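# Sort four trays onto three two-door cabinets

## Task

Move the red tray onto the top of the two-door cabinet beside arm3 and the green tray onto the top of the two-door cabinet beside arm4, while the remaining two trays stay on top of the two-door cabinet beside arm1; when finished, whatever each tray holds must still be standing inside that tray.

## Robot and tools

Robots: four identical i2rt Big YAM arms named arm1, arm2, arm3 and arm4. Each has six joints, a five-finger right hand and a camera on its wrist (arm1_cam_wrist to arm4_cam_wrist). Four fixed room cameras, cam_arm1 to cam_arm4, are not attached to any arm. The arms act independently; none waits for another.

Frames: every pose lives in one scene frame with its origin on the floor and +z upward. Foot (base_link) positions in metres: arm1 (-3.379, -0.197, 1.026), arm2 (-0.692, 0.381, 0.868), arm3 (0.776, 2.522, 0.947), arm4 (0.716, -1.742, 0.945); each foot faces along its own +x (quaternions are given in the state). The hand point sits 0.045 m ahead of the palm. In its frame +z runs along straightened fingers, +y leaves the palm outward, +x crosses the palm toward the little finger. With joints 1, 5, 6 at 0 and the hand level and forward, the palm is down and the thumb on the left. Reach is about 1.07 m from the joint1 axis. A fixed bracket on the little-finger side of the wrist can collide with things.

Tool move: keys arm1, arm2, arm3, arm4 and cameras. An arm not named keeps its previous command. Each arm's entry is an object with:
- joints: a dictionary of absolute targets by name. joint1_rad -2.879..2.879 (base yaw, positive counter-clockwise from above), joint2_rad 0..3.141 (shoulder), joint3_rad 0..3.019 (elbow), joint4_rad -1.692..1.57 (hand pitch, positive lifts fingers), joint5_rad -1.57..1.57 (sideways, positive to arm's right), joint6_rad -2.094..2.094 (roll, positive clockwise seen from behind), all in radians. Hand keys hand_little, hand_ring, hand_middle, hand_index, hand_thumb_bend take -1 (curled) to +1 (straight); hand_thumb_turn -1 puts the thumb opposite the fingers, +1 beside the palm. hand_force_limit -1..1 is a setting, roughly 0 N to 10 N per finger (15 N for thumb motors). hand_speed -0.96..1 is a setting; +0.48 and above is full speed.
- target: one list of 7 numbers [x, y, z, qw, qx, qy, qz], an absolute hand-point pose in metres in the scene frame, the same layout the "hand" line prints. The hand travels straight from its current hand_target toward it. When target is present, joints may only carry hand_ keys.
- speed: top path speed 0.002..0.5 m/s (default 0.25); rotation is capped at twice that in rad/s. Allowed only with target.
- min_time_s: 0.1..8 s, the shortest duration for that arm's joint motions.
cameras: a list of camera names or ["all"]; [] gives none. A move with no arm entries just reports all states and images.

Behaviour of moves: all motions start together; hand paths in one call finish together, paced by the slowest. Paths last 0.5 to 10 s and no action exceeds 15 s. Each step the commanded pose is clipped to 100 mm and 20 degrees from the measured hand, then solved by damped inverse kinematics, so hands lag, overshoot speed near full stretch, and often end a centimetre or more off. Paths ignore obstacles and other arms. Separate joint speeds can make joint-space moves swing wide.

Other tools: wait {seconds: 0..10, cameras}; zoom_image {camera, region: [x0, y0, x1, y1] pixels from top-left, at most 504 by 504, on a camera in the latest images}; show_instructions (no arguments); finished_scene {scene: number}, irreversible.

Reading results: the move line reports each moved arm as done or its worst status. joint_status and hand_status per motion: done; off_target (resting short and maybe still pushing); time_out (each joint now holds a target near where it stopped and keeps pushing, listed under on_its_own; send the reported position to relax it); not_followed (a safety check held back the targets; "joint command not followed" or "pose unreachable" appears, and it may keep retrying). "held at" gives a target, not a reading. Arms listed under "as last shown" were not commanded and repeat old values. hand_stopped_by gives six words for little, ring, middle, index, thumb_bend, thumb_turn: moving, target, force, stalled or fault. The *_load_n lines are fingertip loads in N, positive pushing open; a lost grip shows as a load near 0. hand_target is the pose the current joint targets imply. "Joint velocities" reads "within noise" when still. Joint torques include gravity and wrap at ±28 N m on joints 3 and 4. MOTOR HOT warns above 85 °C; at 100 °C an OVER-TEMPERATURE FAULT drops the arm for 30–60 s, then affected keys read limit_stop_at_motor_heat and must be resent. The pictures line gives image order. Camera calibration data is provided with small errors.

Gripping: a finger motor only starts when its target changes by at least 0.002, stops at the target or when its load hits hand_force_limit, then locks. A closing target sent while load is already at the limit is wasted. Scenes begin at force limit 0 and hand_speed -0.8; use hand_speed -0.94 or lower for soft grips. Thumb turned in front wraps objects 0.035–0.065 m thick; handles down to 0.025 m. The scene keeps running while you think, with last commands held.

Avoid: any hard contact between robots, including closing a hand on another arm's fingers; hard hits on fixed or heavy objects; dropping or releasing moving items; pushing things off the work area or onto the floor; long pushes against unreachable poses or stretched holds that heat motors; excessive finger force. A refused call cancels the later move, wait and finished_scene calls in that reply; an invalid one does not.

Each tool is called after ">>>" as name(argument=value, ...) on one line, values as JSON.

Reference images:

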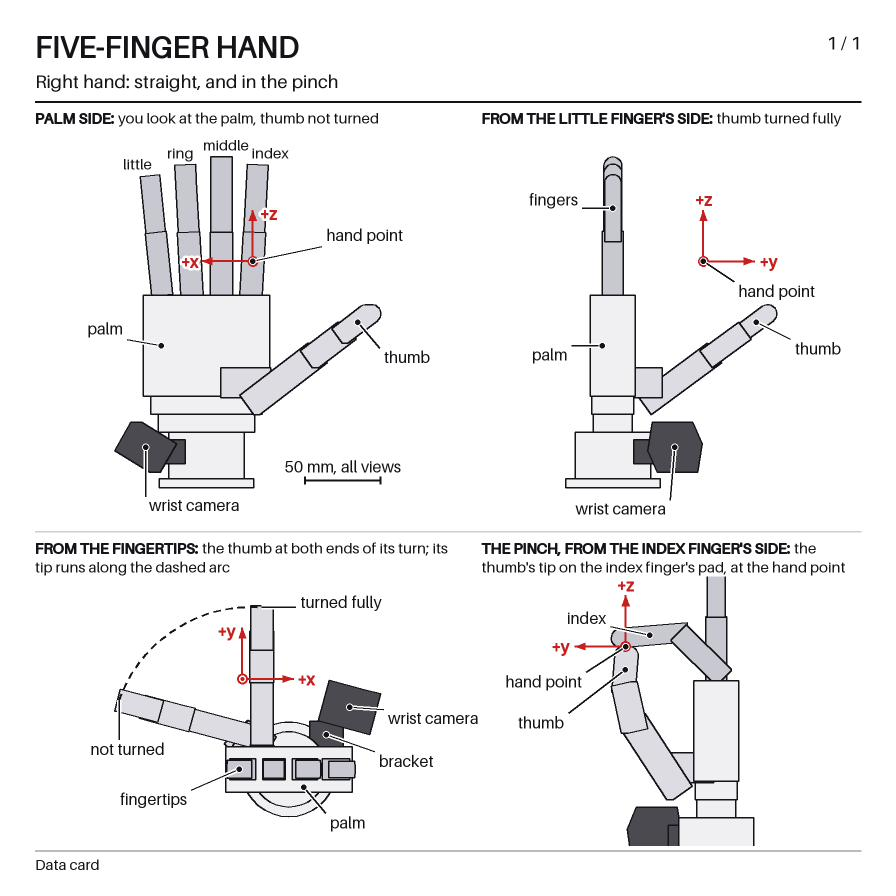

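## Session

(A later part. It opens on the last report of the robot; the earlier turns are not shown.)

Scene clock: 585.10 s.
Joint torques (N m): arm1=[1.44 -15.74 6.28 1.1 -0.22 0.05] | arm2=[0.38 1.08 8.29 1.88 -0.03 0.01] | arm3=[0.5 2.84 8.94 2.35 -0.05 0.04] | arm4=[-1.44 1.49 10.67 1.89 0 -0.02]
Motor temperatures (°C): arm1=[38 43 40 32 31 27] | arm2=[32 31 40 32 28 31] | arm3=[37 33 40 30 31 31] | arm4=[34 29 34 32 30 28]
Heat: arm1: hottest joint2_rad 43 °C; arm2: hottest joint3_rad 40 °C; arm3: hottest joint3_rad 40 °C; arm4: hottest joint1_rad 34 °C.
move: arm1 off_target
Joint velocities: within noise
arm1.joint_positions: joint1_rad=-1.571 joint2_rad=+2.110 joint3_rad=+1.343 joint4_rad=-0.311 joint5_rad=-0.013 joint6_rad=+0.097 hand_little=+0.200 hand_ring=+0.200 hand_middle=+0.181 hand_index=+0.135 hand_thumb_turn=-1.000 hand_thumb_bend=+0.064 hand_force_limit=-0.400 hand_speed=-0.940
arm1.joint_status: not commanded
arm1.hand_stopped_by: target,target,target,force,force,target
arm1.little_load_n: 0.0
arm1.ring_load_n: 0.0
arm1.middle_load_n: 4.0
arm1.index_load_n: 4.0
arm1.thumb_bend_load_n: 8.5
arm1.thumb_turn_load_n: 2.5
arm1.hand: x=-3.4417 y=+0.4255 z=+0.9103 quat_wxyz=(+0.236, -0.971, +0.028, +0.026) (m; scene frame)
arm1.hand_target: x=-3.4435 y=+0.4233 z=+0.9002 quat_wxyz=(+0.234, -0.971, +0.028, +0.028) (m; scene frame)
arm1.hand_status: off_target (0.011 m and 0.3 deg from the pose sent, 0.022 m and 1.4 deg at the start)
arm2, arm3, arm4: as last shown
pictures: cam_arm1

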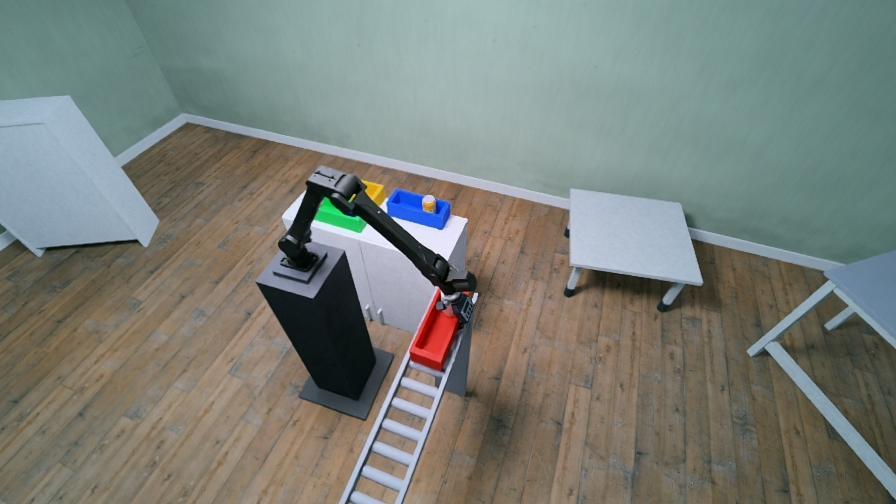

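>>> move(arm1={"target": [-3.4435, 0.418, 0.882, 0.2343, -0.9711, 0.0280, 0.0280], "speed": 0.04}, cameras=["cam_arm1"])

>>> zoom_image(camera="cam_arm1", region=[390, 270, 480, 370])

Scene clock: 588.03 s.
Joint torques (N m): arm1=[1.49 -13.92 5.57 1.11 -0.22 0.06] | arm2=[0.44 1.49 8.47 1.87 -0.03 -0.01] | arm3=[0.44 2.84 8.94 2.35 -0.05 0.04] | arm4=[-1.61 1.38 10.81 2.04 -0.04 -0.01]
Motor temperatures (°C): arm1=[38 43 40 32 31 27] | arm2=[32 31 40 32 28 31] | arm3=[37 33 40 30 31 31] | arm4=[34 29 34 32 30 28]
Heat: arm1: hottest joint2_rad 43 °C; arm2: hottest joint3_rad 40 °C; arm3: hottest joint3_rad 40 °C; arm4: hottest joint1_rad 34 °C.
move: arm1 off_target
Joint velocities: within noise
arm1.joint_positions: joint1_rad=-1.571 joint2_rad=+2.110 joint3_rad=+1.330 joint4_rad=-0.267 joint5_rad=-0.013 joint6_rad=+0.097 hand_little=+0.200 hand_ring=+0.200 hand_middle=+0.180 hand_index=+0.135 hand_thumb_turn=-1.000 hand_thumb_bend=+0.062 hand_force_limit=-0.400 hand_speed=-0.940
arm1.joint_status: not commanded
arm1.hand_stopped_by: target,target,target,force,force,target
arm1.little_load_n: 0.5
arm1.ring_load_n: 0.0
arm1.middle_load_n: 1.5
arm1.index_load_n: 1.5
arm1.thumb_bend_load_n: 3.5
arm1.thumb_turn_load_n: 1.5
arm1.hand: x=-3.4419 y=+0.4299 z=+0.9091 quat_wxyz=(+0.251, -0.967, +0.028, +0.027) (m; scene frame)
arm1.hand_target: x=-3.4434 y=+0.4172 z=+0.8831 quat_wxyz=(+0.234, -0.971, +0.028, +0.028) (m; scene frame)
arm1.hand_status: off_target (0.030 m and 2.0 deg from the pose sent, 0.029 m and 0.3 deg at the start)
arm2, arm3, arm4: as last shown
arm3.thumb_turn_load_n: -0.5
arm4.index_load_n: 0.5
pictures: cam_arm1

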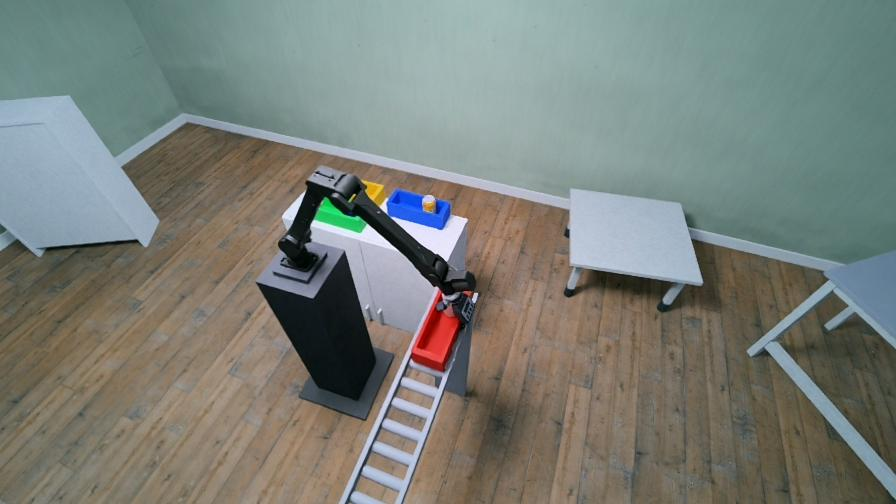

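Scaled by 5.040 from the camera's 896x504 image, which has a finer 1280x720 frame.

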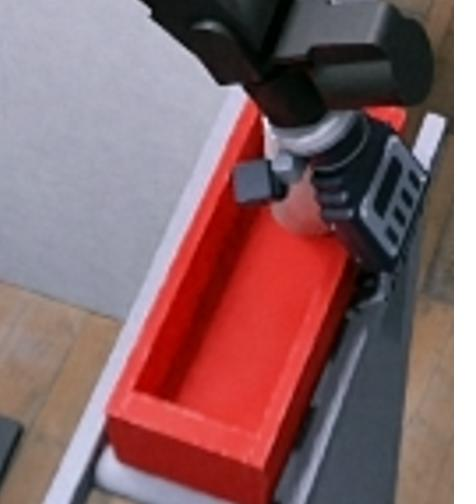

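>>> move(arm1={"target": [-3.4435, 0.440, 0.985, 0.2463, -0.9681, 0.0280, 0.0280], "speed": 0.05})

>>> move(arm1={"target": [-3.4435, 0.4245, 0.926, 0.2363, -0.9706, 0.0280, 0.0280], "speed": 0.05}, cameras=["cam_arm1"])

>>> zoom_image(camera="cam_arm1", region=[390, 270, 480, 370])

Scene clock: 596.37 s.
Joint torques (N m): arm1=[1.49 -20.6 11.23 -0.03 -0.16 0.06] | arm2=[0.38 1.61 8.46 1.69 -0.03 0] | arm3=[0.44 2.84 8.94 2.33 -0.05 0.05] | arm4=[-1.32 1.49 10.78 2 -0.02 -0.01]
Motor temperatures (°C): arm1=[38 43 39 32 31 27] | arm2=[32 31 40 32 28 31] | arm3=[37 33 40 30 31 31] | arm4=[33 29 34 32 30 28]
Heat: arm1: hottest joint2_rad 43 °C; arm2: hottest joint3_rad 40 °C; arm3: hottest joint3_rad 40 °C; arm4: hottest joint3_rad 34 °C.
move: arm1 off_target
Joint velocities: within noise
arm1.joint_positions: joint1_rad=-1.571 joint2_rad=+2.049 joint3_rad=+1.340 joint4_rad=-0.439 joint5_rad=-0.013 joint6_rad=+0.097 hand_little=+0.200 hand_ring=+0.200 hand_middle=+0.181 hand_index=+0.135 hand_thumb_turn=-1.000 hand_thumb_bend=+0.064 hand_force_limit=-0.400 hand_speed=-0.940
arm1.joint_status: not commanded
arm1.hand_stopped_by: target,target,target,force,force,target
arm1.little_load_n: 0.0
arm1.ring_load_n: 0.0
arm1.middle_load_n: 7.5
arm1.index_load_n: 2.5
arm1.thumb_bend_load_n: 10.5
arm1.thumb_turn_load_n: -0.5
arm1.hand: x=-3.4406 y=+0.4038 z=+0.9370 quat_wxyz=(+0.202, -0.979, +0.029, +0.023) (m; scene frame)
arm1.hand_target: x=-3.4434 y=+0.4375 z=+0.9856 quat_wxyz=(+0.247, -0.968, +0.028, +0.028) (m; scene frame)
arm1.hand_status: off_target (0.060 m and 5.3 deg from the pose sent, 0.077 m and 0.5 deg at the start)
arm2, arm3, arm4: as last shown
arm3.thumb_turn_load_n: 0.0
arm4.index_load_n: 0.0
pictures: none

Scene clock: 598.17 s.
Joint torques (N m): arm1=[1.49 -17.2 6.94 1.03 -0.21 0.06] | arm2=[0.56 1.2 8.39 1.74 -0.03 -0.02] | arm3=[0.5 2.84 8.94 2.35 -0.05 0.04] | arm4=[-1.32 1.61 10.76 2.09 -0.02 -0.04]
Motor temperatures (°C): arm1=[38 43 39 32 31 27] | arm2=[32 31 40 32 28 31] | arm3=[37 33 40 30 31 31] | arm4=[33 29 34 32 30 28]
Heat: arm1: hottest joint2_rad 43 °C; arm2: hottest joint3_rad 40 °C; arm3: hottest joint3_rad 40 °C; arm4: hottest joint3_rad 34 °C.
move: arm1 done
Joint velocities: within noise
arm1.joint_positions: joint1_rad=-1.571 joint2_rad=+2.084 joint3_rad=+1.340 joint4_rad=-0.357 joint5_rad=-0.013 joint6_rad=+0.097 hand_little=+0.200 hand_ring=+0.200 hand_middle=+0.181 hand_index=+0.135 hand_thumb_turn=-1.000 hand_thumb_bend=+0.064 hand_force_limit=-0.400 hand_speed=-0.940
arm1.joint_status: not commanded
arm1.hand_stopped_by: target,target,target,force,force,target
arm1.little_load_n: 0.0
arm1.ring_load_n: 0.0
arm1.middle_load_n: 7.0
arm1.index_load_n: 3.0
arm1.thumb_bend_load_n: 10.0
arm1.thumb_turn_load_n: 0.5
arm1.hand: x=-3.4413 y=+0.4178 z=+0.9214 quat_wxyz=(+0.225, -0.974, +0.028, +0.025) (m; scene frame)
arm1.hand_target: x=-3.4435 y=+0.4243 z=+0.9259 quat_wxyz=(+0.236, -0.971, +0.028, +0.028) (m; scene frame)
arm1.hand_status: done (0.008 m and 1.4 deg from the pose sent, 0.024 m and 4.1 deg at the start)
arm2, arm3, arm4: as last shown
pictures: cam_arm1

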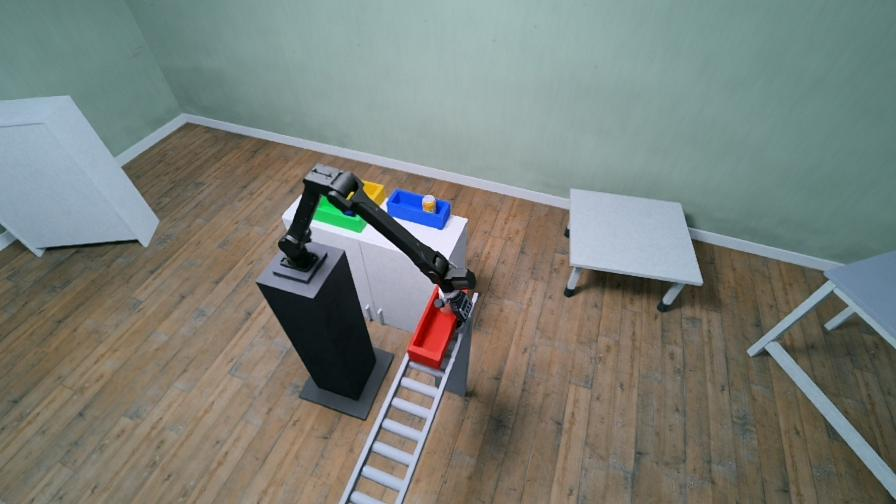

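Scaled by 5.040 from the camera's 896x504 image, which has a finer 1280x720 frame.

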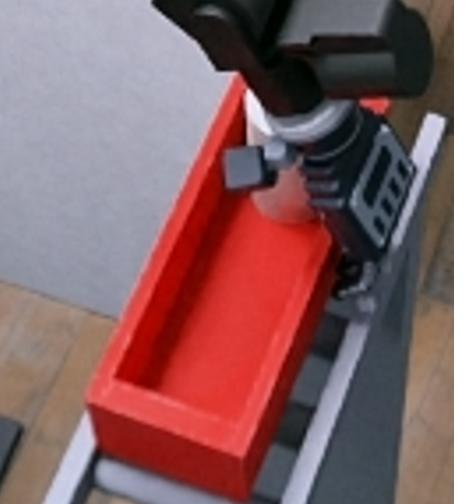

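>>> move(arm1={"target": [-3.4435, 0.4190, 0.898, 0.2343, -0.9711, 0.0280, 0.0280], "speed": 0.04}, cameras=["cam_arm1"])

>>> zoom_image(camera="cam_arm1", region=[390, 270, 480, 370])

Scene clock: 601.60 s.
Joint torques (N m): arm1=[1.49 -15.21 6.32 1.11 -0.21 0.06] | arm2=[0.56 1.26 8.44 1.91 -0.01 0.01] | arm3=[0.5 2.84 8.94 2.35 -0.05 0.04] | arm4=[-1.14 1.38 10.77 1.96 -0.05 -0.01]
Motor temperatures (°C): arm1=[38 43 39 32 31 27] | arm2=[32 31 40 32 28 31] | arm3=[37 33 40 30 31 31] | arm4=[33 29 34 32 30 28]
Heat: arm1: hottest joint2_rad 43 °C; arm2: hottest joint3_rad 40 °C; arm3: hottest joint3_rad 40 °C; arm4: hottest joint3_rad 34 °C.
move: arm1 off_target
Joint velocities: within noise
arm1.joint_positions: joint1_rad=-1.571 joint2_rad=+2.100 joint3_rad=+1.326 joint4_rad=-0.300 joint5_rad=-0.013 joint6_rad=+0.097 hand_little=+0.200 hand_ring=+0.200 hand_middle=+0.181 hand_index=+0.135 hand_thumb_turn=-1.000 hand_thumb_bend=+0.064 hand_force_limit=-0.400 hand_speed=-0.940
arm1.joint_status: not commanded
arm1.hand_stopped_by: target,target,target,force,force,target
arm1.little_load_n: 0.0
arm1.ring_load_n: 0.0
arm1.middle_load_n: 5.0
arm1.index_load_n: 3.0
arm1.thumb_bend_load_n: 8.0
arm1.thumb_turn_load_n: 2.5
arm1.hand: x=-3.4416 y=+0.4214 z=+0.9106 quat_wxyz=(+0.238, -0.971, +0.028, +0.026) (m; scene frame)
arm1.hand_target: x=-3.4435 y=+0.4186 z=+0.8982 quat_wxyz=(+0.234, -0.971, +0.028, +0.028) (m; scene frame)
arm1.hand_status: off_target (0.013 m and 0.5 deg from the pose sent, 0.024 m and 1.2 deg at the start)
arm2, arm3, arm4: as last shown
arm2.index_load_n: -0.5
arm3.little_load_n: -0.5
pictures: cam_arm1

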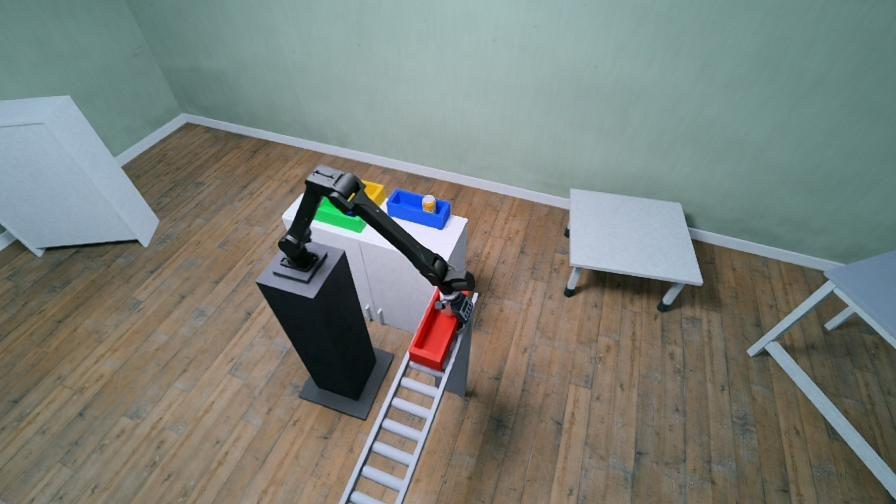

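Scaled by 5.040 from the camera's 896x504 image, which has a finer 1280x720 frame.

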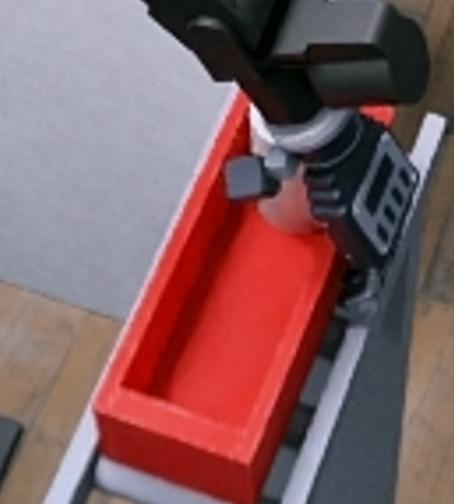

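>>> move(arm1={"target": [-3.4435, 0.4185, 0.892, 0.2332, -0.9695, 0.0362, 0.0619], "speed": 0.04}, cameras=["cam_arm1"])

>>> zoom_image(camera="cam_arm1", region=[390, 270, 480, 370])

Scene clock: 607.50 s.
Joint torques (N m): arm1=[0.79 -14.51 5.94 1.13 -0.4 0.16] | arm2=[0.56 1.61 8.35 1.81 -0.03 0.03] | arm3=[0.44 2.84 8.92 2.35 -0.05 0.05] | arm4=[-1.2 1.32 10.74 1.92 -0.05 -0.03]
Motor temperatures (°C): arm1=[38 43 39 32 31 27] | arm2=[32 31 40 32 28 31] | arm3=[37 33 41 30 31 31] | arm4=[33 29 34 32 30 28]
Heat: arm1: hottest joint2_rad 43 °C; arm2: hottest joint3_rad 40 °C; arm3: hottest joint3_rad 41 °C; arm4: hottest joint3_rad 34 °C.
move: arm1 off_target
Joint velocities: within noise
arm1.joint_positions: joint1_rad=-1.586 joint2_rad=+2.107 joint3_rad=+1.326 joint4_rad=-0.278 joint5_rad=-0.082 joint6_rad=+0.097 hand_little=+0.200 hand_ring=+0.200 hand_middle=+0.181 hand_index=+0.135 hand_thumb_turn=-1.000 hand_thumb_bend=+0.064 hand_force_limit=-0.400 hand_speed=-0.940
arm1.joint_status: not commanded
arm1.hand_stopped_by: target,target,target,force,force,target
arm1.little_load_n: 0.0
arm1.ring_load_n: 0.0
arm1.middle_load_n: 3.5
arm1.index_load_n: 2.0
arm1.thumb_bend_load_n: 6.5
arm1.thumb_turn_load_n: 3.5
arm1.hand: x=-3.4457 y=+0.4248 z=+0.9115 quat_wxyz=(+0.243, -0.968, +0.027, +0.058) (m; scene frame)
arm1.hand_target: x=-3.4435 y=+0.4179 z=+0.8926 quat_wxyz=(+0.233, -0.970, +0.036, +0.062) (m; scene frame)
arm1.hand_status: off_target (0.021 m and 1.7 deg from the pose sent, 0.019 m and 4.3 deg at the start)
arm2.joint_positions: joint1_rad=-0.574 joint2_rad=+0.648 joint3_rad=+1.567 joint4_rad=-1.542 joint5_rad=-0.233 joint6_rad=-1.417 hand_little=+1.000 hand_ring=+1.000 hand_middle=+1.000 hand_index=+1.000 hand_thumb_turn=+1.000 hand_thumb_bend=+1.000 hand_force_limit=+0.000 hand_speed=-0.800
arm2.joint_status: not commanded
arm2.hand_stopped_by: target,target,target,target,target,target
arm2.little_load_n: 0.0
arm2.ring_load_n: 0.0
arm2.middle_load_n: 0.0
arm2.index_load_n: 0.0
arm2.thumb_bend_load_n: 0.0
arm2.thumb_turn_load_n: 0.0
arm2.hand: x=-0.8490 y=+0.4864 z=+1.3937 quat_wxyz=(+0.469, -0.238, -0.850, +0.027) (m; scene frame)
arm2.hand_target: x=-0.8472 y=+0.4855 z=+1.4004 quat_wxyz=(+0.477, -0.236, -0.846, +0.025) (m; scene frame)
arm2.hand_status: not commanded
arm3.joint_positions: joint1_rad=+0.779 joint2_rad=+0.641 joint3_rad=+1.564 joint4_rad=-1.264 joint5_rad=+0.008 joint6_rad=-1.053 hand_little=+1.000 hand_ring=+1.000 hand_middle=+1.000 hand_index=+1.000 hand_thumb_turn=+1.000 hand_thumb_bend=+1.000 hand_force_limit=+0.000 hand_speed=-0.800
arm3.joint_status: not commanded
arm3.hand_stopped_by: target,target,target,target,target,target
arm3.little_load_n: 0.0
arm3.ring_load_n: 0.0
arm3.middle_load_n: 0.0
arm3.index_load_n: 0.0
arm3.thumb_bend_load_n: 0.0
arm3.thumb_turn_load_n: 0.0
arm3.hand: x=+0.8657 y=+2.7212 z=+1.5231 quat_wxyz=(-0.461, +0.749, +0.317, +0.356) (m; scene frame)
arm3.hand_target: x=+0.8651 y=+2.7186 z=+1.5316 quat_wxyz=(-0.467, +0.743, +0.315, +0.361) (m; scene frame)
arm3.hand_status: not commanded
arm4.joint_positions: joint1_rad=-0.169 joint2_rad=+0.643 joint3_rad=+1.445 joint4_rad=-1.176 joint5_rad=+0.282 joint6_rad=-1.457 hand_little=+1.000 hand_ring=+1.000 hand_middle=+1.000 hand_index=+1.000 hand_thumb_turn=+1.000 hand_thumb_bend=+1.000 hand_force_limit=+0.000 hand_speed=-0.800
arm4.joint_status: not commanded
arm4.hand_stopped_by: target,target,target,target,target,target
arm4.little_load_n: 0.0
arm4.ring_load_n: 0.0
arm4.middle_load_n: 0.0
arm4.index_load_n: 0.0
arm4.thumb_bend_load_n: 0.0
arm4.thumb_turn_load_n: 0.0
arm4.hand: x=+0.8288 y=-1.9764 z=+1.5087 quat_wxyz=(+0.274, +0.719, -0.395, +0.502) (m; scene frame)
arm4.hand_target: x=+0.8266 y=-1.9746 z=+1.5201 quat_wxyz=(+0.276, +0.712, -0.393, +0.512) (m; scene frame)
arm4.hand_status: not commanded
pictures: cam_arm1

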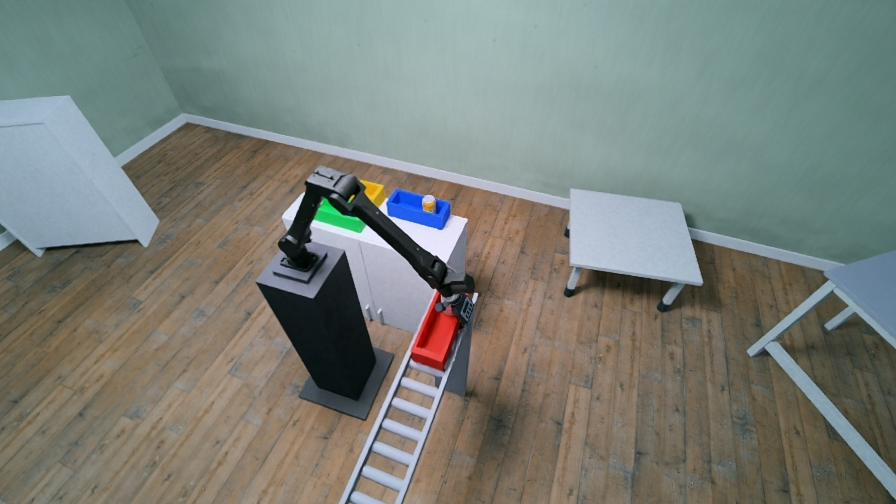

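Scaled by 5.040 from the camera's 896x504 image, which has a finer 1280x720 frame.

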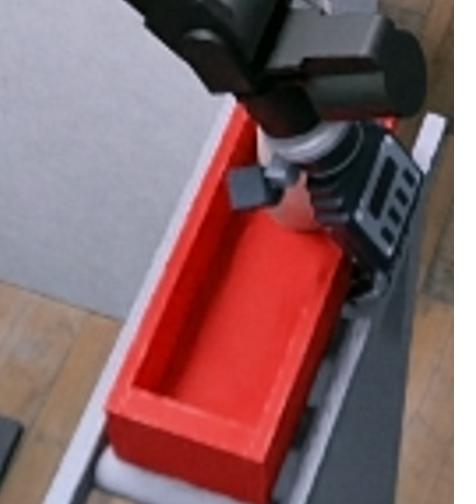

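>>> move(arm1={"target": [-3.4435, 0.400, 0.892, 0.2343, -0.9689, 0.0531, 0.0578], "speed": 0.03}, cameras=["cam_arm1"])

>>> zoom_image(camera="cam_arm1", region=[390, 270, 480, 370])

Scene clock: 612.00 s.
Joint torques (N m): arm1=[1.08 -15.56 4.33 0.36 -0.03 0.13] | arm2=[0.79 1.44 8.35 1.96 -0.02 -0.01] | arm3=[0.5 2.84 8.92 2.33 -0.05 0.05] | arm4=[-1.32 1.61 10.81 1.96 -0.02 -0.03]
Motor temperatures (°C): arm1=[38 42 39 32 31 27] | arm2=[32 31 40 32 28 31] | arm3=[37 33 41 30 31 31] | arm4=[33 29 34 32 30 28]
Heat: arm1: hottest joint2_rad 42 °C; arm2: hottest joint3_rad 40 °C; arm3: hottest joint3_rad 41 °C; arm4: hottest joint3_rad 34 °C.
move: arm1 off_target
Joint velocities: within noise
arm1.joint_positions: joint1_rad=-1.587 joint2_rad=+2.089 joint3_rad=+1.274 joint4_rad=-0.213 joint5_rad=-0.074 joint6_rad=+0.133 hand_little=+0.200 hand_ring=+0.200 hand_middle=+0.180 hand_index=+0.134 hand_thumb_turn=-1.000 hand_thumb_bend=+0.061 hand_force_limit=-0.400 hand_speed=-0.940
arm1.joint_status: not commanded
arm1.hand_stopped_by: target,target,target,force,force,target
arm1.little_load_n: 0.0
arm1.ring_load_n: 0.0
arm1.middle_load_n: 2.5
arm1.index_load_n: 0.0
arm1.thumb_bend_load_n: 1.5
arm1.thumb_turn_load_n: 0.5
arm1.hand: x=-3.4455 y=+0.4193 z=+0.9095 quat_wxyz=(+0.257, -0.963, +0.045, +0.059) (m; scene frame)
arm1.hand_target: x=-3.4436 y=+0.3999 z=+0.8924 quat_wxyz=(+0.234, -0.969, +0.053, +0.058) (m; scene frame)
arm1.hand_status: off_target (0.026 m and 2.9 deg from the pose sent, 0.032 m and 3.2 deg at the start)
arm2, arm3, arm4: as last shown
arm4.middle_load_n: -0.5
pictures: cam_arm1

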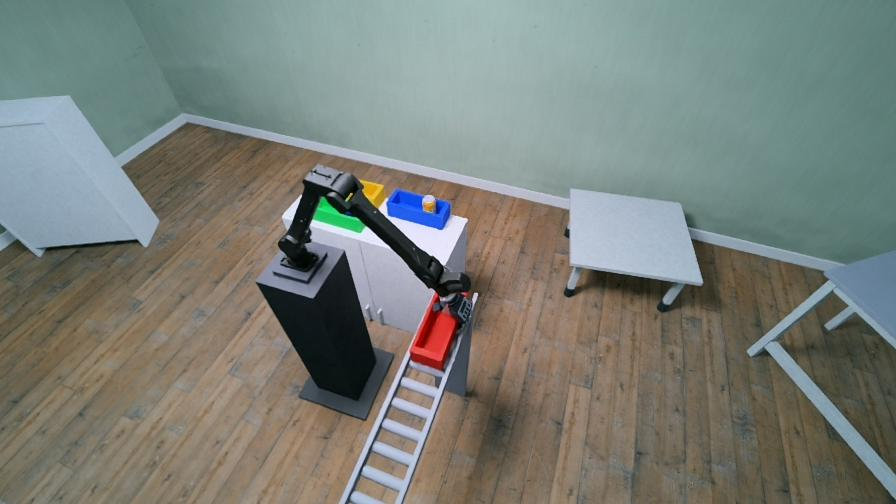

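Scaled by 5.040 from the camera's 896x504 image, which has a finer 1280x720 frame.

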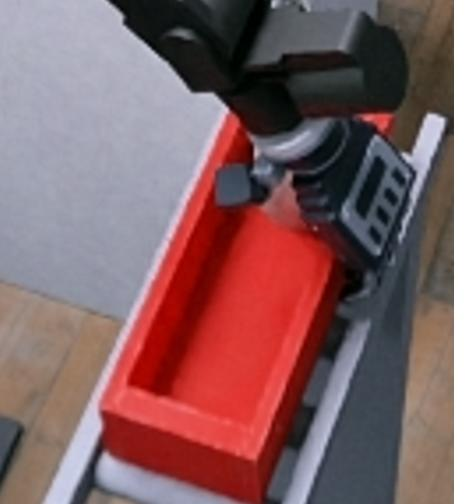

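>>> move(arm1={"target": [-3.4435, 0.385, 0.892, 0.2343, -0.9689, 0.0531, 0.0578], "speed": 0.03}, cameras=["cam_arm1"])

>>> zoom_image(camera="cam_arm1", region=[390, 270, 480, 370])

Scene clock: 615.87 s.
Joint torques (N m): arm1=[1.14 -15.5 3.86 0.01 -0.07 0.11] | arm2=[0.73 1.44 8.31 1.92 -0.02 -0.01] | arm3=[0.5 2.9 8.94 2.35 -0.05 0.05] | arm4=[-1.26 1.67 10.74 1.94 -0.05 -0.03]
Motor temperatures (°C): arm1=[38 42 38 32 31 27] | arm2=[32 31 40 32 28 31] | arm3=[37 33 41 30 31 31] | arm4=[33 29 34 32 30 28]
Heat: arm1: hottest joint2_rad 42 °C; arm2: hottest joint3_rad 40 °C; arm3: hottest joint3_rad 41 °C; arm4: hottest joint3_rad 34 °C.
move: arm1 off_target
Joint velocities: within noise
arm1.joint_positions: joint1_rad=-1.587 joint2_rad=+2.069 joint3_rad=+1.227 joint4_rad=-0.178 joint5_rad=-0.073 joint6_rad=+0.137 hand_little=+0.200 hand_ring=+0.200 hand_middle=+0.180 hand_index=+0.134 hand_thumb_turn=-1.000 hand_thumb_bend=+0.061 hand_force_limit=-0.400 hand_speed=-0.940
arm1.joint_status: not commanded
arm1.hand_stopped_by: target,target,target,force,force,target
arm1.little_load_n: 0.0
arm1.ring_load_n: 0.0
arm1.middle_load_n: 2.5
arm1.index_load_n: 0.0
arm1.thumb_bend_load_n: 0.0
arm1.thumb_turn_load_n: 0.0
arm1.hand: x=-3.4453 y=+0.4084 z=+0.9089 quat_wxyz=(+0.262, -0.962, +0.047, +0.059) (m; scene frame)
arm1.hand_target: x=-3.4436 y=+0.3851 z=+0.8924 quat_wxyz=(+0.234, -0.969, +0.053, +0.058) (m; scene frame)
arm1.hand_status: off_target (0.029 m and 3.3 deg from the pose sent, 0.039 m and 2.9 deg at the start)
arm2, arm3, arm4: as last shown
arm4.middle_load_n: 0.0
pictures: cam_arm1

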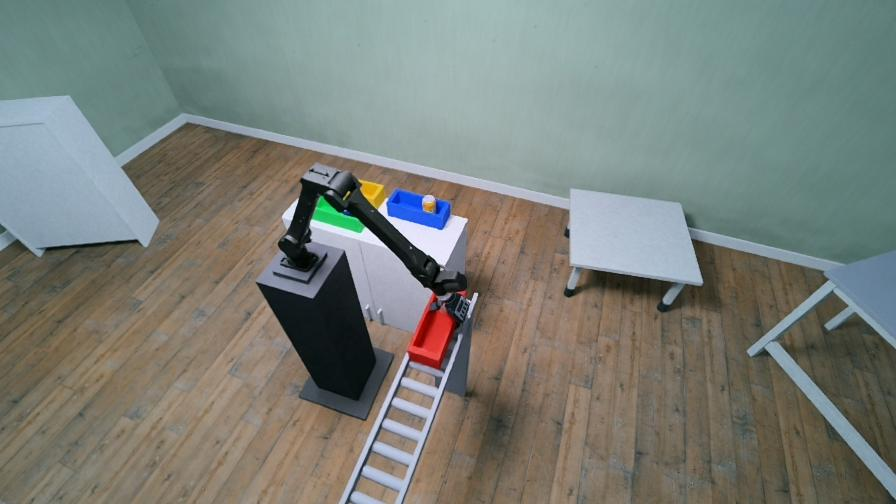

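Scaled by 5.040 from the camera's 896x504 image, which has a finer 1280x720 frame.

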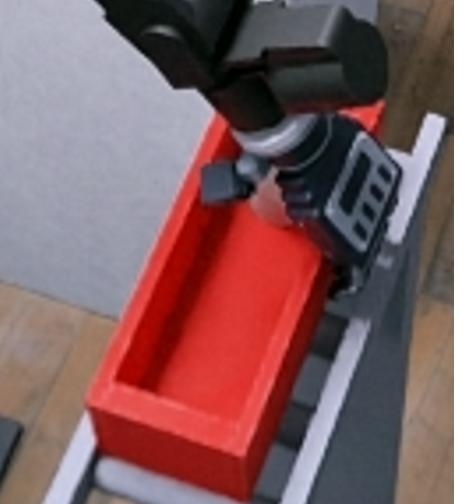

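>>> move(arm1={"joints": {"hand_speed": -0.92, "hand_force_limit": -0.2, "hand_thumb_bend": -0.6}})

>>> move(arm1={"target": [-3.4435, 0.405, 0.892, 0.2343, -0.9689, 0.0531, 0.0578], "speed": 0.03}, cameras=["cam_arm1"])

>>> zoom_image(camera="cam_arm1", region=[390, 270, 480, 370])

Scene clock: 620.07 s.
Joint torques (N m): arm1=[1.03 -15.5 3.86 -0.01 -0.07 0.11] | arm2=[0.67 1.38 8.35 1.69 -0.04 0.01] | arm3=[0.5 2.84 8.94 2.35 -0.05 0.04] | arm4=[-1.08 1.67 10.89 2.03 -0.03 0]
Motor temperatures (°C): arm1=[38 42 38 32 31 27] | arm2=[32 31 40 32 28 31] | arm3=[37 33 41 30 31 31] | arm4=[33 29 34 32 30 28]
Heat: arm1: hottest joint2_rad 42 °C; arm2: hottest joint3_rad 40 °C; arm3: hottest joint3_rad 41 °C; arm4: hottest joint3_rad 34 °C.
move: arm1 off_target
Joint velocities: within noise
arm1.joint_positions: joint1_rad=-1.587 joint2_rad=+2.068 joint3_rad=+1.227 joint4_rad=-0.178 joint5_rad=-0.073 joint6_rad=+0.137 hand_little=+0.200 hand_ring=+0.200 hand_middle=+0.180 hand_index=+0.134 hand_thumb_turn=-1.000 hand_thumb_bend=+0.035 hand_force_limit=-0.200 hand_speed=-0.920
arm1.joint_status: hand_thumb_bend off_target (ended at +0.035, target -0.600); the others done
arm1.hand_stopped_by: target,target,target,force,force,target
arm1.little_load_n: 0.0
arm1.ring_load_n: 0.0
arm1.middle_load_n: 5.5
arm1.index_load_n: 0.0
arm1.thumb_bend_load_n: 6.5
arm1.thumb_turn_load_n: 0.0
arm1.hand: x=-3.4453 y=+0.4085 z=+0.9091 quat_wxyz=(+0.262, -0.962, +0.047, +0.059) (m; scene frame)
arm1.hand_target: x=-3.4436 y=+0.3852 z=+0.8926 quat_wxyz=(+0.234, -0.969, +0.053, +0.058) (m; scene frame)
arm1.hand_status: not commanded
arm2, arm3, arm4: as last shown
pictures: none

Scene clock: 621.27 s.
Joint torques (N m): arm1=[1.03 -13.22 8.06 -0.47 -0.09 0.1] | arm2=[0.73 1.44 8.51 1.94 -0.01 0] | arm3=[0.44 2.84 8.94 2.33 -0.05 0.04] | arm4=[-1.38 1.67 10.93 1.96 -0.04 -0.02]
Motor temperatures (°C): arm1=[38 42 38 32 31 27] | arm2=[32 31 40 32 28 31] | arm3=[37 33 41 30 31 31] | arm4=[33 29 34 32 30 28]
Heat: arm1: hottest joint2_rad 42 °C; arm2: hottest joint3_rad 40 °C; arm3: hottest joint3_rad 41 °C; arm4: hottest joint3_rad 34 °C.
move: arm1 off_target
Joint velocities: within noise
arm1.joint_positions: joint1_rad=-1.587 joint2_rad=+2.072 joint3_rad=+1.241 joint4_rad=-0.196 joint5_rad=-0.073 joint6_rad=+0.137 hand_little=+0.200 hand_ring=+0.200 hand_middle=+0.181 hand_index=+0.134 hand_thumb_turn=-1.000 hand_thumb_bend=+0.036 hand_force_limit=-0.200 hand_speed=-0.920
arm1.joint_status: not commanded
arm1.hand_stopped_by: target,target,target,force,force,target
arm1.little_load_n: 0.0
arm1.ring_load_n: 0.0
arm1.middle_load_n: 7.5
arm1.index_load_n: 0.5
arm1.thumb_bend_load_n: 9.0
arm1.thumb_turn_load_n: 0.0
arm1.hand: x=-3.4453 y=+0.4106 z=+0.9103 quat_wxyz=(+0.258, -0.963, +0.047, +0.059) (m; scene frame)
arm1.hand_target: x=-3.4435 y=+0.4044 z=+0.8925 quat_wxyz=(+0.235, -0.969, +0.053, +0.058) (m; scene frame)
arm1.hand_status: off_target (0.019 m and 2.9 deg from the pose sent, 0.017 m and 3.3 deg at the start)
arm2, arm3, arm4: as last shown
arm3.index_load_n: -0.5
pictures: cam_arm1

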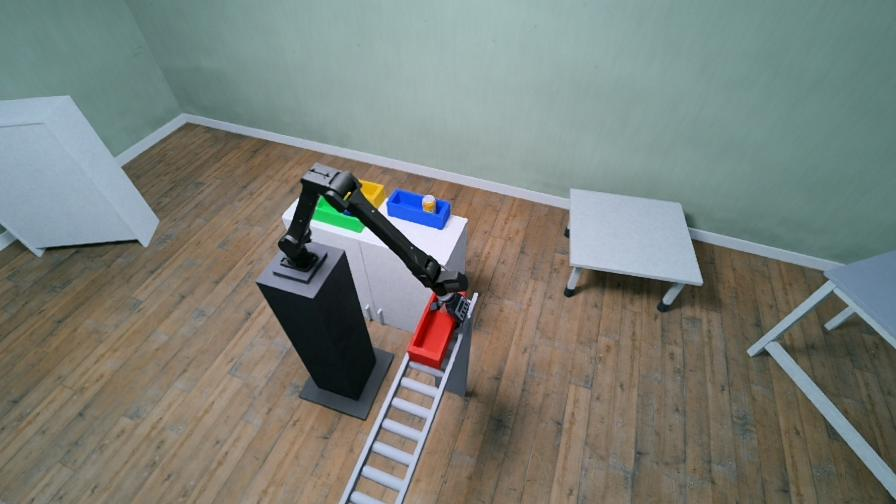

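Scaled by 5.040 from the camera's 896x504 image, which has a finer 1280x720 frame.

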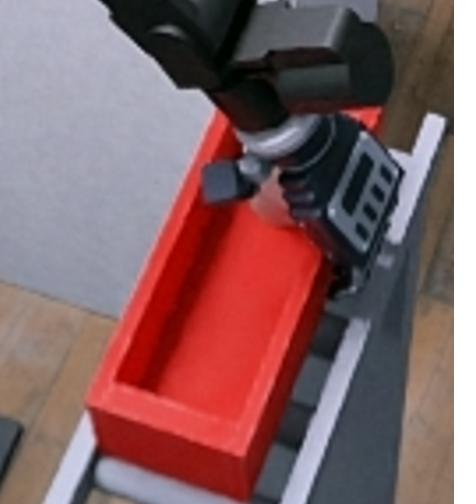

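>>> move(arm1={"target": [-3.4435, 0.420, 0.890, 0.2343, -0.9689, 0.0531, 0.0578], "speed": 0.03}, cameras=["cam_arm1"])

>>> zoom_image(camera="cam_arm1", region=[390, 270, 480, 370])

Scene clock: 623.73 s.
Joint torques (N m): arm1=[0.97 -12.63 8.99 0.06 -0.1 0.09] | arm2=[0.5 1.2 8.29 1.81 -0.02 0] | arm3=[0.5 2.9 8.94 2.35 -0.05 0.04] | arm4=[-0.97 1.32 10.8 1.96 -0.02 -0.02]
Motor temperatures (°C): arm1=[38 42 38 32 31 27] | arm2=[32 31 40 32 28 31] | arm3=[37 33 41 30 31 31] | arm4=[33 29 34 32 30 28]
Heat: arm1: hottest joint2_rad 42 °C; arm2: hottest joint3_rad 40 °C; arm3: hottest joint3_rad 41 °C; arm4: hottest joint3_rad 34 °C.
move: arm1 off_target
Joint velocities: within noise
arm1.joint_positions: joint1_rad=-1.587 joint2_rad=+2.090 joint3_rad=+1.281 joint4_rad=-0.234 joint5_rad=-0.073 joint6_rad=+0.137 hand_little=+0.200 hand_ring=+0.200 hand_middle=+0.180 hand_index=+0.134 hand_thumb_turn=-1.000 hand_thumb_bend=+0.036 hand_force_limit=-0.200 hand_speed=-0.920
arm1.joint_status: not commanded
arm1.hand_stopped_by: target,target,target,force,force,target
arm1.little_load_n: 0.0
arm1.ring_load_n: 0.0
arm1.middle_load_n: 3.0
arm1.index_load_n: 1.0
arm1.thumb_bend_load_n: 7.5
arm1.thumb_turn_load_n: 1.5
arm1.hand: x=-3.4455 y=+0.4179 z=+0.9101 quat_wxyz=(+0.250, -0.965, +0.047, +0.059) (m; scene frame)
arm1.hand_target: x=-3.4434 y=+0.4190 z=+0.8904 quat_wxyz=(+0.235, -0.969, +0.053, +0.058) (m; scene frame)
arm1.hand_status: off_target (0.020 m and 2.0 deg from the pose sent, 0.022 m and 2.9 deg at the start)
arm2, arm3, arm4: as last shown
arm2.middle_load_n: -0.5
arm3.index_load_n: 0.0
arm3.thumb_turn_load_n: -0.5
pictures: cam_arm1

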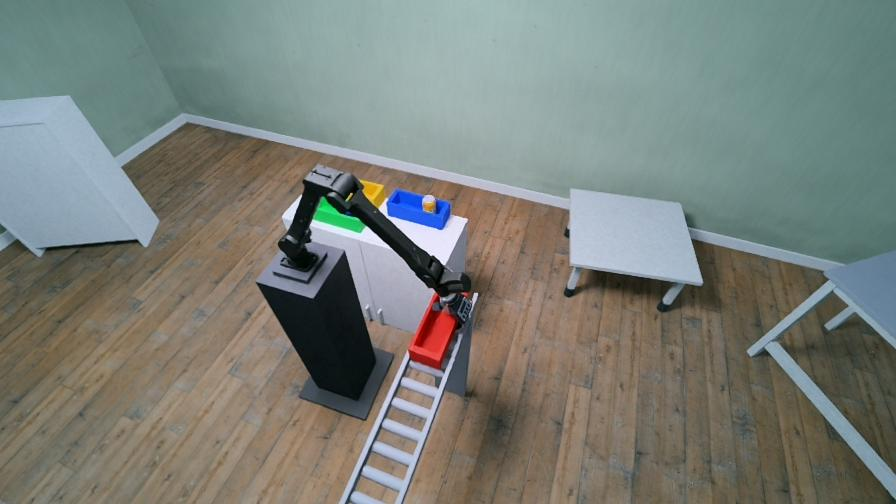

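Scaled by 5.040 from the camera's 896x504 image, which has a finer 1280x720 frame.

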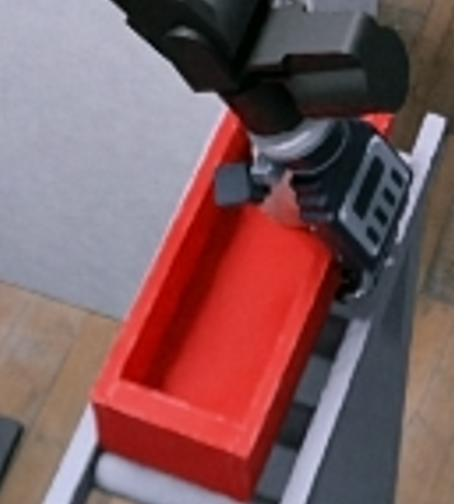

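>>> move(arm1={"target": [-3.4435, 0.4165, 0.868, 0.2343, -0.9689, 0.0531, 0.0578], "speed": 0.03}, cameras=["cam_arm1"])

>>> zoom_image(camera="cam_arm1", region=[390, 270, 480, 370])

Scene clock: 627.50 s.
Joint torques (N m): arm1=[1.03 -10.7 7.76 0.84 -0.08 0.09] | arm2=[0.5 1.55 8.36 1.85 0.01 -0.01] | arm3=[0.44 2.84 8.94 2.35 -0.05 0.05] | arm4=[-1.2 1.38 10.77 1.98 -0.03 -0.01]
Motor temperatures (°C): arm1=[38 42 38 32 31 27] | arm2=[32 31 40 32 28 31] | arm3=[37 33 41 30 31 31] | arm4=[33 29 34 32 30 28]
Heat: arm1: hottest joint2_rad 42 °C; arm2: hottest joint3_rad 40 °C; arm3: hottest joint3_rad 41 °C; arm4: hottest joint3_rad 34 °C.
move: arm1 off_target
Joint velocities: within noise
arm1.joint_positions: joint1_rad=-1.587 joint2_rad=+2.097 joint3_rad=+1.282 joint4_rad=-0.210 joint5_rad=-0.073 joint6_rad=+0.137 hand_little=+0.200 hand_ring=+0.200 hand_middle=+0.180 hand_index=+0.134 hand_thumb_turn=-1.000 hand_thumb_bend=+0.036 hand_force_limit=-0.200 hand_speed=-0.920
arm1.joint_status: not commanded
arm1.hand_stopped_by: target,target,target,force,force,target
arm1.little_load_n: 0.0
arm1.ring_load_n: 0.0
arm1.middle_load_n: 2.0
arm1.index_load_n: 1.5
arm1.thumb_bend_load_n: 5.5
arm1.thumb_turn_load_n: 0.5
arm1.hand: x=-3.4457 y=+0.4225 z=+0.9078 quat_wxyz=(+0.258, -0.963, +0.047, +0.060) (m; scene frame)
arm1.hand_target: x=-3.4434 y=+0.4140 z=+0.8701 quat_wxyz=(+0.235, -0.969, +0.053, +0.058) (m; scene frame)
arm1.hand_status: off_target (0.040 m and 2.9 deg from the pose sent, 0.042 m and 2.0 deg at the start)
arm2, arm3, arm4: as last shown
arm2.middle_load_n: 0.0
arm3.thumb_turn_load_n: 0.0
pictures: cam_arm1

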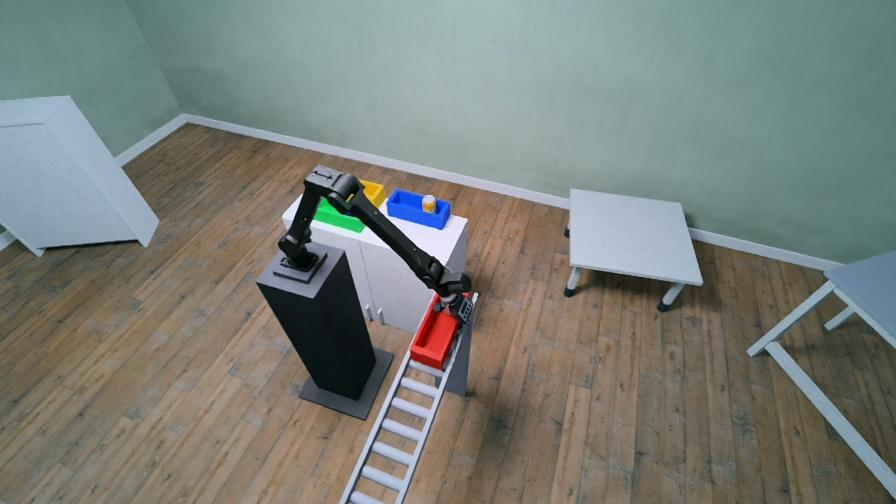

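Scaled by 5.040 from the camera's 896x504 image, which has a finer 1280x720 frame.

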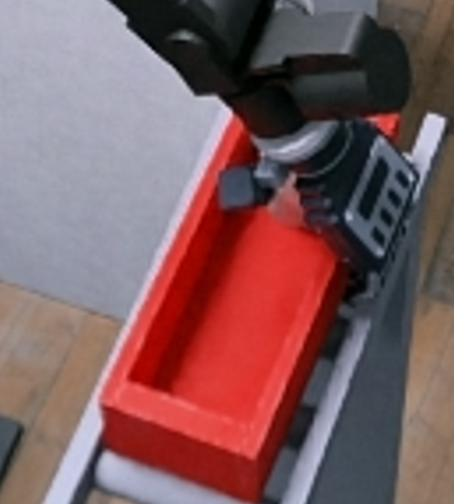

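>>> move(arm1={"target": [-3.4435, 0.4035, 0.868, 0.2343, -0.9689, 0.0531, 0.0578], "speed": 0.03}, cameras=["cam_arm1"])

>>> zoom_image(camera="cam_arm1", region=[390, 270, 480, 370])

Scene clock: 630.53 s.
Joint torques (N m): arm1=[1.08 -12.4 4.72 0.88 -0.07 0.1] | arm2=[0.62 1.08 8.44 1.85 -0.04 -0.01] | arm3=[0.44 2.84 8.95 2.35 -0.05 0.04] | arm4=[-1.67 1.49 10.88 2.02 -0.02 -0.02]
Motor temperatures (°C): arm1=[38 42 38 32 31 27] | arm2=[32 31 40 32 28 31] | arm3=[37 33 41 30 31 31] | arm4=[33 29 34 32 30 28]
Heat: arm1: hottest joint2_rad 42 °C; arm2: hottest joint3_rad 40 °C; arm3: hottest joint3_rad 41 °C; arm4: hottest joint3_rad 34 °C.
move: arm1 off_target
Joint velocities: within noise
arm1.joint_positions: joint1_rad=-1.587 joint2_rad=+2.098 joint3_rad=+1.277 joint4_rad=-0.189 joint5_rad=-0.073 joint6_rad=+0.137 hand_little=+0.200 hand_ring=+0.200 hand_middle=+0.180 hand_index=+0.134 hand_thumb_turn=-1.000 hand_thumb_bend=+0.036 hand_force_limit=-0.200 hand_speed=-0.920
arm1.joint_status: not commanded
arm1.hand_stopped_by: target,target,target,force,force,target
arm1.little_load_n: 0.0
arm1.ring_load_n: -0.5
arm1.middle_load_n: 2.0
arm1.index_load_n: 1.5
arm1.thumb_bend_load_n: 5.0
arm1.thumb_turn_load_n: 0.5
arm1.hand: x=-3.4458 y=+0.4251 z=+0.9076 quat_wxyz=(+0.266, -0.961, +0.047, +0.060) (m; scene frame)
arm1.hand_target: x=-3.4436 y=+0.4019 z=+0.8702 quat_wxyz=(+0.234, -0.969, +0.053, +0.058) (m; scene frame)
arm1.hand_status: off_target (0.045 m and 3.8 deg from the pose sent, 0.044 m and 2.9 deg at the start)
arm2, arm3, arm4: as last shown
arm3.little_load_n: -0.5
pictures: cam_arm1

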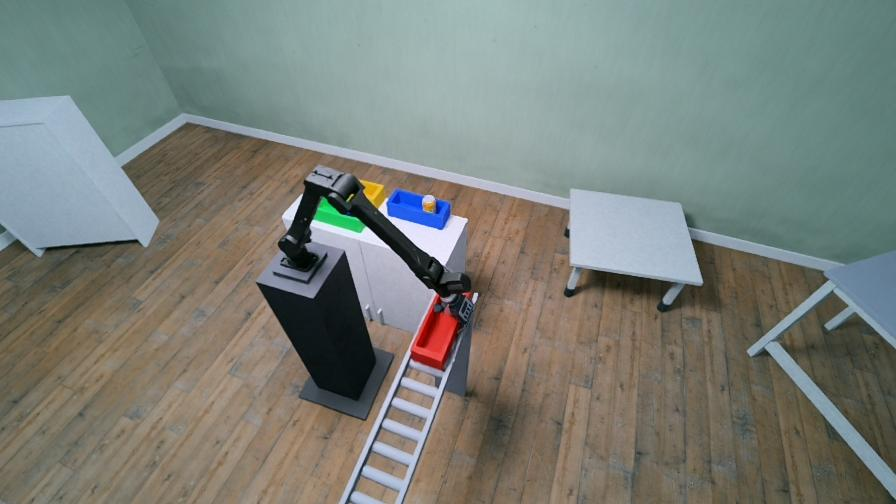

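Scaled by 5.040 from the camera's 896x504 image, which has a finer 1280x720 frame.

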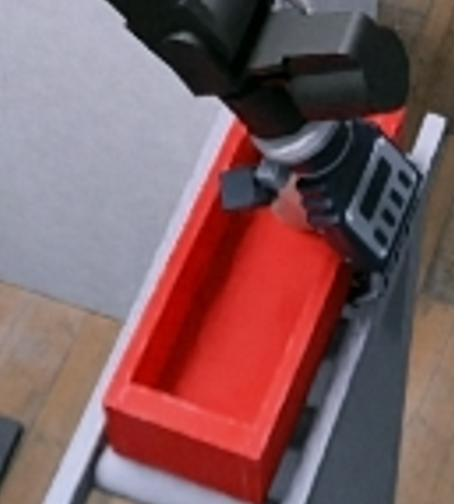

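>>> zoom_image(camera="cam_arm1", region=[445, 300, 485, 345])

>>> move(cameras=["arm1_cam_wrist"])

Scaled by 11.200 from the camera's 896x504 image, which has a finer 1280x720 frame.

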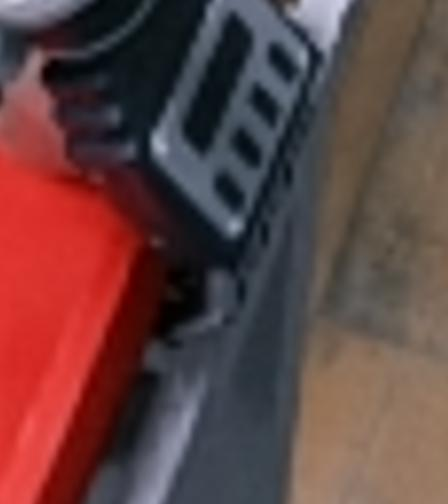

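Scene clock: 632.93 s.
Joint torques (N m): arm1=[1.03 -12.45 4.74 0.88 -0.07 0.09] | arm2=[0.26 1.14 8.39 1.83 0 0] | arm3=[0.5 2.84 8.94 2.35 -0.05 0.05] | arm4=[-1.49 1.44 10.73 2.09 -0.02 -0.03]
Motor temperatures (°C): arm1=[38 42 38 32 31 27] | arm2=[32 31 40 32 28 31] | arm3=[37 33 41 30 31 31] | arm4=[33 29 34 32 30 28]
Heat: arm1: hottest joint2_rad 42 °C; arm2: hottest joint3_rad 40 °C; arm3: hottest joint3_rad 41 °C; arm4: hottest joint3_rad 34 °C.
Joint velocities: within noise
arm1.joint_positions: joint1_rad=-1.587 joint2_rad=+2.098 joint3_rad=+1.277 joint4_rad=-0.189 joint5_rad=-0.073 joint6_rad=+0.137 hand_little=+0.200 hand_ring=+0.200 hand_middle=+0.180 hand_index=+0.134 hand_thumb_turn=-1.000 hand_thumb_bend=+0.036 hand_force_limit=-0.200 hand_speed=-0.920
arm1.joint_status: not commanded
arm1.hand_stopped_by: target,target,target,force,force,target
arm1.little_load_n: 0.0
arm1.ring_load_n: 0.0
arm1.middle_load_n: 2.0
arm1.index_load_n: 1.5
arm1.thumb_bend_load_n: 5.0
arm1.thumb_turn_load_n: 0.5
arm1.hand: x=-3.4458 y=+0.4251 z=+0.9076 quat_wxyz=(+0.266, -0.961, +0.047, +0.060) (m; scene frame)
arm1.hand_target: x=-3.4436 y=+0.4019 z=+0.8702 quat_wxyz=(+0.234, -0.969, +0.053, +0.058) (m; scene frame)
arm1.hand_status: off_target (0.045 m and 3.8 deg from the pose sent, 0.044 m and 2.9 deg at the start)
arm2.joint_positions: joint1_rad=-0.574 joint2_rad=+0.648 joint3_rad=+1.567 joint4_rad=-1.542 joint5_rad=-0.233 joint6_rad=-1.417 hand_little=+1.000 hand_ring=+1.000 hand_middle=+1.000 hand_index=+1.000 hand_thumb_turn=+1.000 hand_thumb_bend=+1.000 hand_force_limit=+0.000 hand_speed=-0.800
arm2.joint_status: not commanded
arm2.hand_stopped_by: target,target,target,target,target,target
arm2.little_load_n: 0.0
arm2.ring_load_n: 0.0
arm2.middle_load_n: 0.0
arm2.index_load_n: 0.0
arm2.thumb_bend_load_n: 0.0
arm2.thumb_turn_load_n: 0.0
arm2.hand: x=-0.8490 y=+0.4864 z=+1.3937 quat_wxyz=(+0.469, -0.238, -0.850, +0.027) (m; scene frame)
arm2.hand_target: x=-0.8472 y=+0.4855 z=+1.4004 quat_wxyz=(+0.477, -0.236, -0.846, +0.025) (m; scene frame)
arm2.hand_status: not commanded
arm3.joint_positions: joint1_rad=+0.779 joint2_rad=+0.641 joint3_rad=+1.564 joint4_rad=-1.264 joint5_rad=+0.008 joint6_rad=-1.053 hand_little=+1.000 hand_ring=+1.000 hand_middle=+1.000 hand_index=+1.000 hand_thumb_turn=+1.000 hand_thumb_bend=+1.000 hand_force_limit=+0.000 hand_speed=-0.800
arm3.joint_status: not commanded
arm3.hand_stopped_by: target,target,target,target,target,target
arm3.little_load_n: 0.0
arm3.ring_load_n: 0.0
arm3.middle_load_n: 0.0
arm3.index_load_n: 0.0
arm3.thumb_bend_load_n: 0.0
arm3.thumb_turn_load_n: 0.0
arm3.hand: x=+0.8657 y=+2.7212 z=+1.5231 quat_wxyz=(-0.461, +0.749, +0.317, +0.356) (m; scene frame)
arm3.hand_target: x=+0.8651 y=+2.7186 z=+1.5316 quat_wxyz=(-0.467, +0.743, +0.315, +0.361) (m; scene frame)
arm3.hand_status: not commanded
arm4.joint_positions: joint1_rad=-0.169 joint2_rad=+0.643 joint3_rad=+1.445 joint4_rad=-1.176 joint5_rad=+0.282 joint6_rad=-1.457 hand_little=+1.000 hand_ring=+1.000 hand_middle=+1.000 hand_index=+1.000 hand_thumb_turn=+1.000 hand_thumb_bend=+1.000 hand_force_limit=+0.000 hand_speed=-0.800
arm4.joint_status: not commanded
arm4.hand_stopped_by: target,target,target,target,target,target
arm4.little_load_n: 0.0
arm4.ring_load_n: 0.0
arm4.middle_load_n: 0.0
arm4.index_load_n: 0.0
arm4.thumb_bend_load_n: 0.0
arm4.thumb_turn_load_n: 0.0
arm4.hand: x=+0.8288 y=-1.9764 z=+1.5087 quat_wxyz=(+0.274, +0.719, -0.395, +0.502) (m; scene frame)
arm4.hand_target: x=+0.8266 y=-1.9746 z=+1.5201 quat_wxyz=(+0.276, +0.712, -0.393, +0.512) (m; scene frame)
arm4.hand_status: not commanded
pictures: arm1_cam_wrist
camera_calibration:
arm1_cam_wrist: T_world_to_cam=[[0.170065, -0.8378, -0.518815, 1.4086], [-0.826144, -0.408213, 0.388391, -3.018], [-0.537181, 0.362565, -0.761566, -1.19521], [0, 0, 0, 1]] pos_world=[-3.3749, 0.381481, 0.992734]

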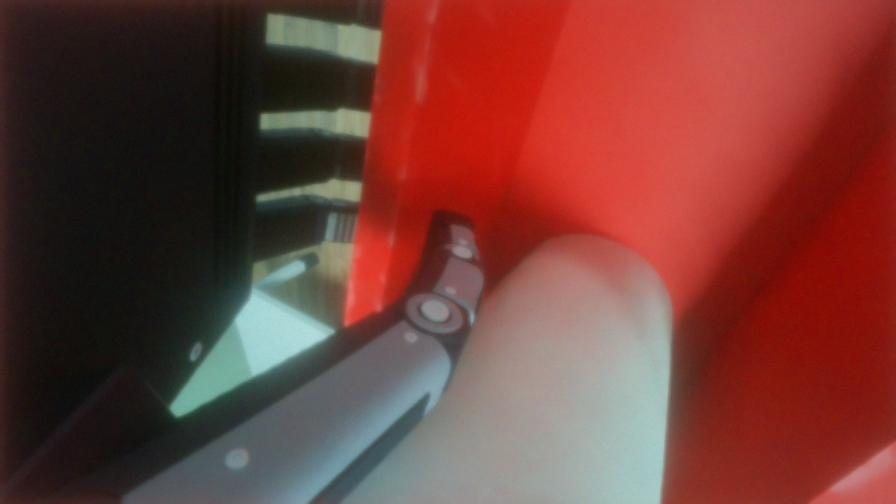

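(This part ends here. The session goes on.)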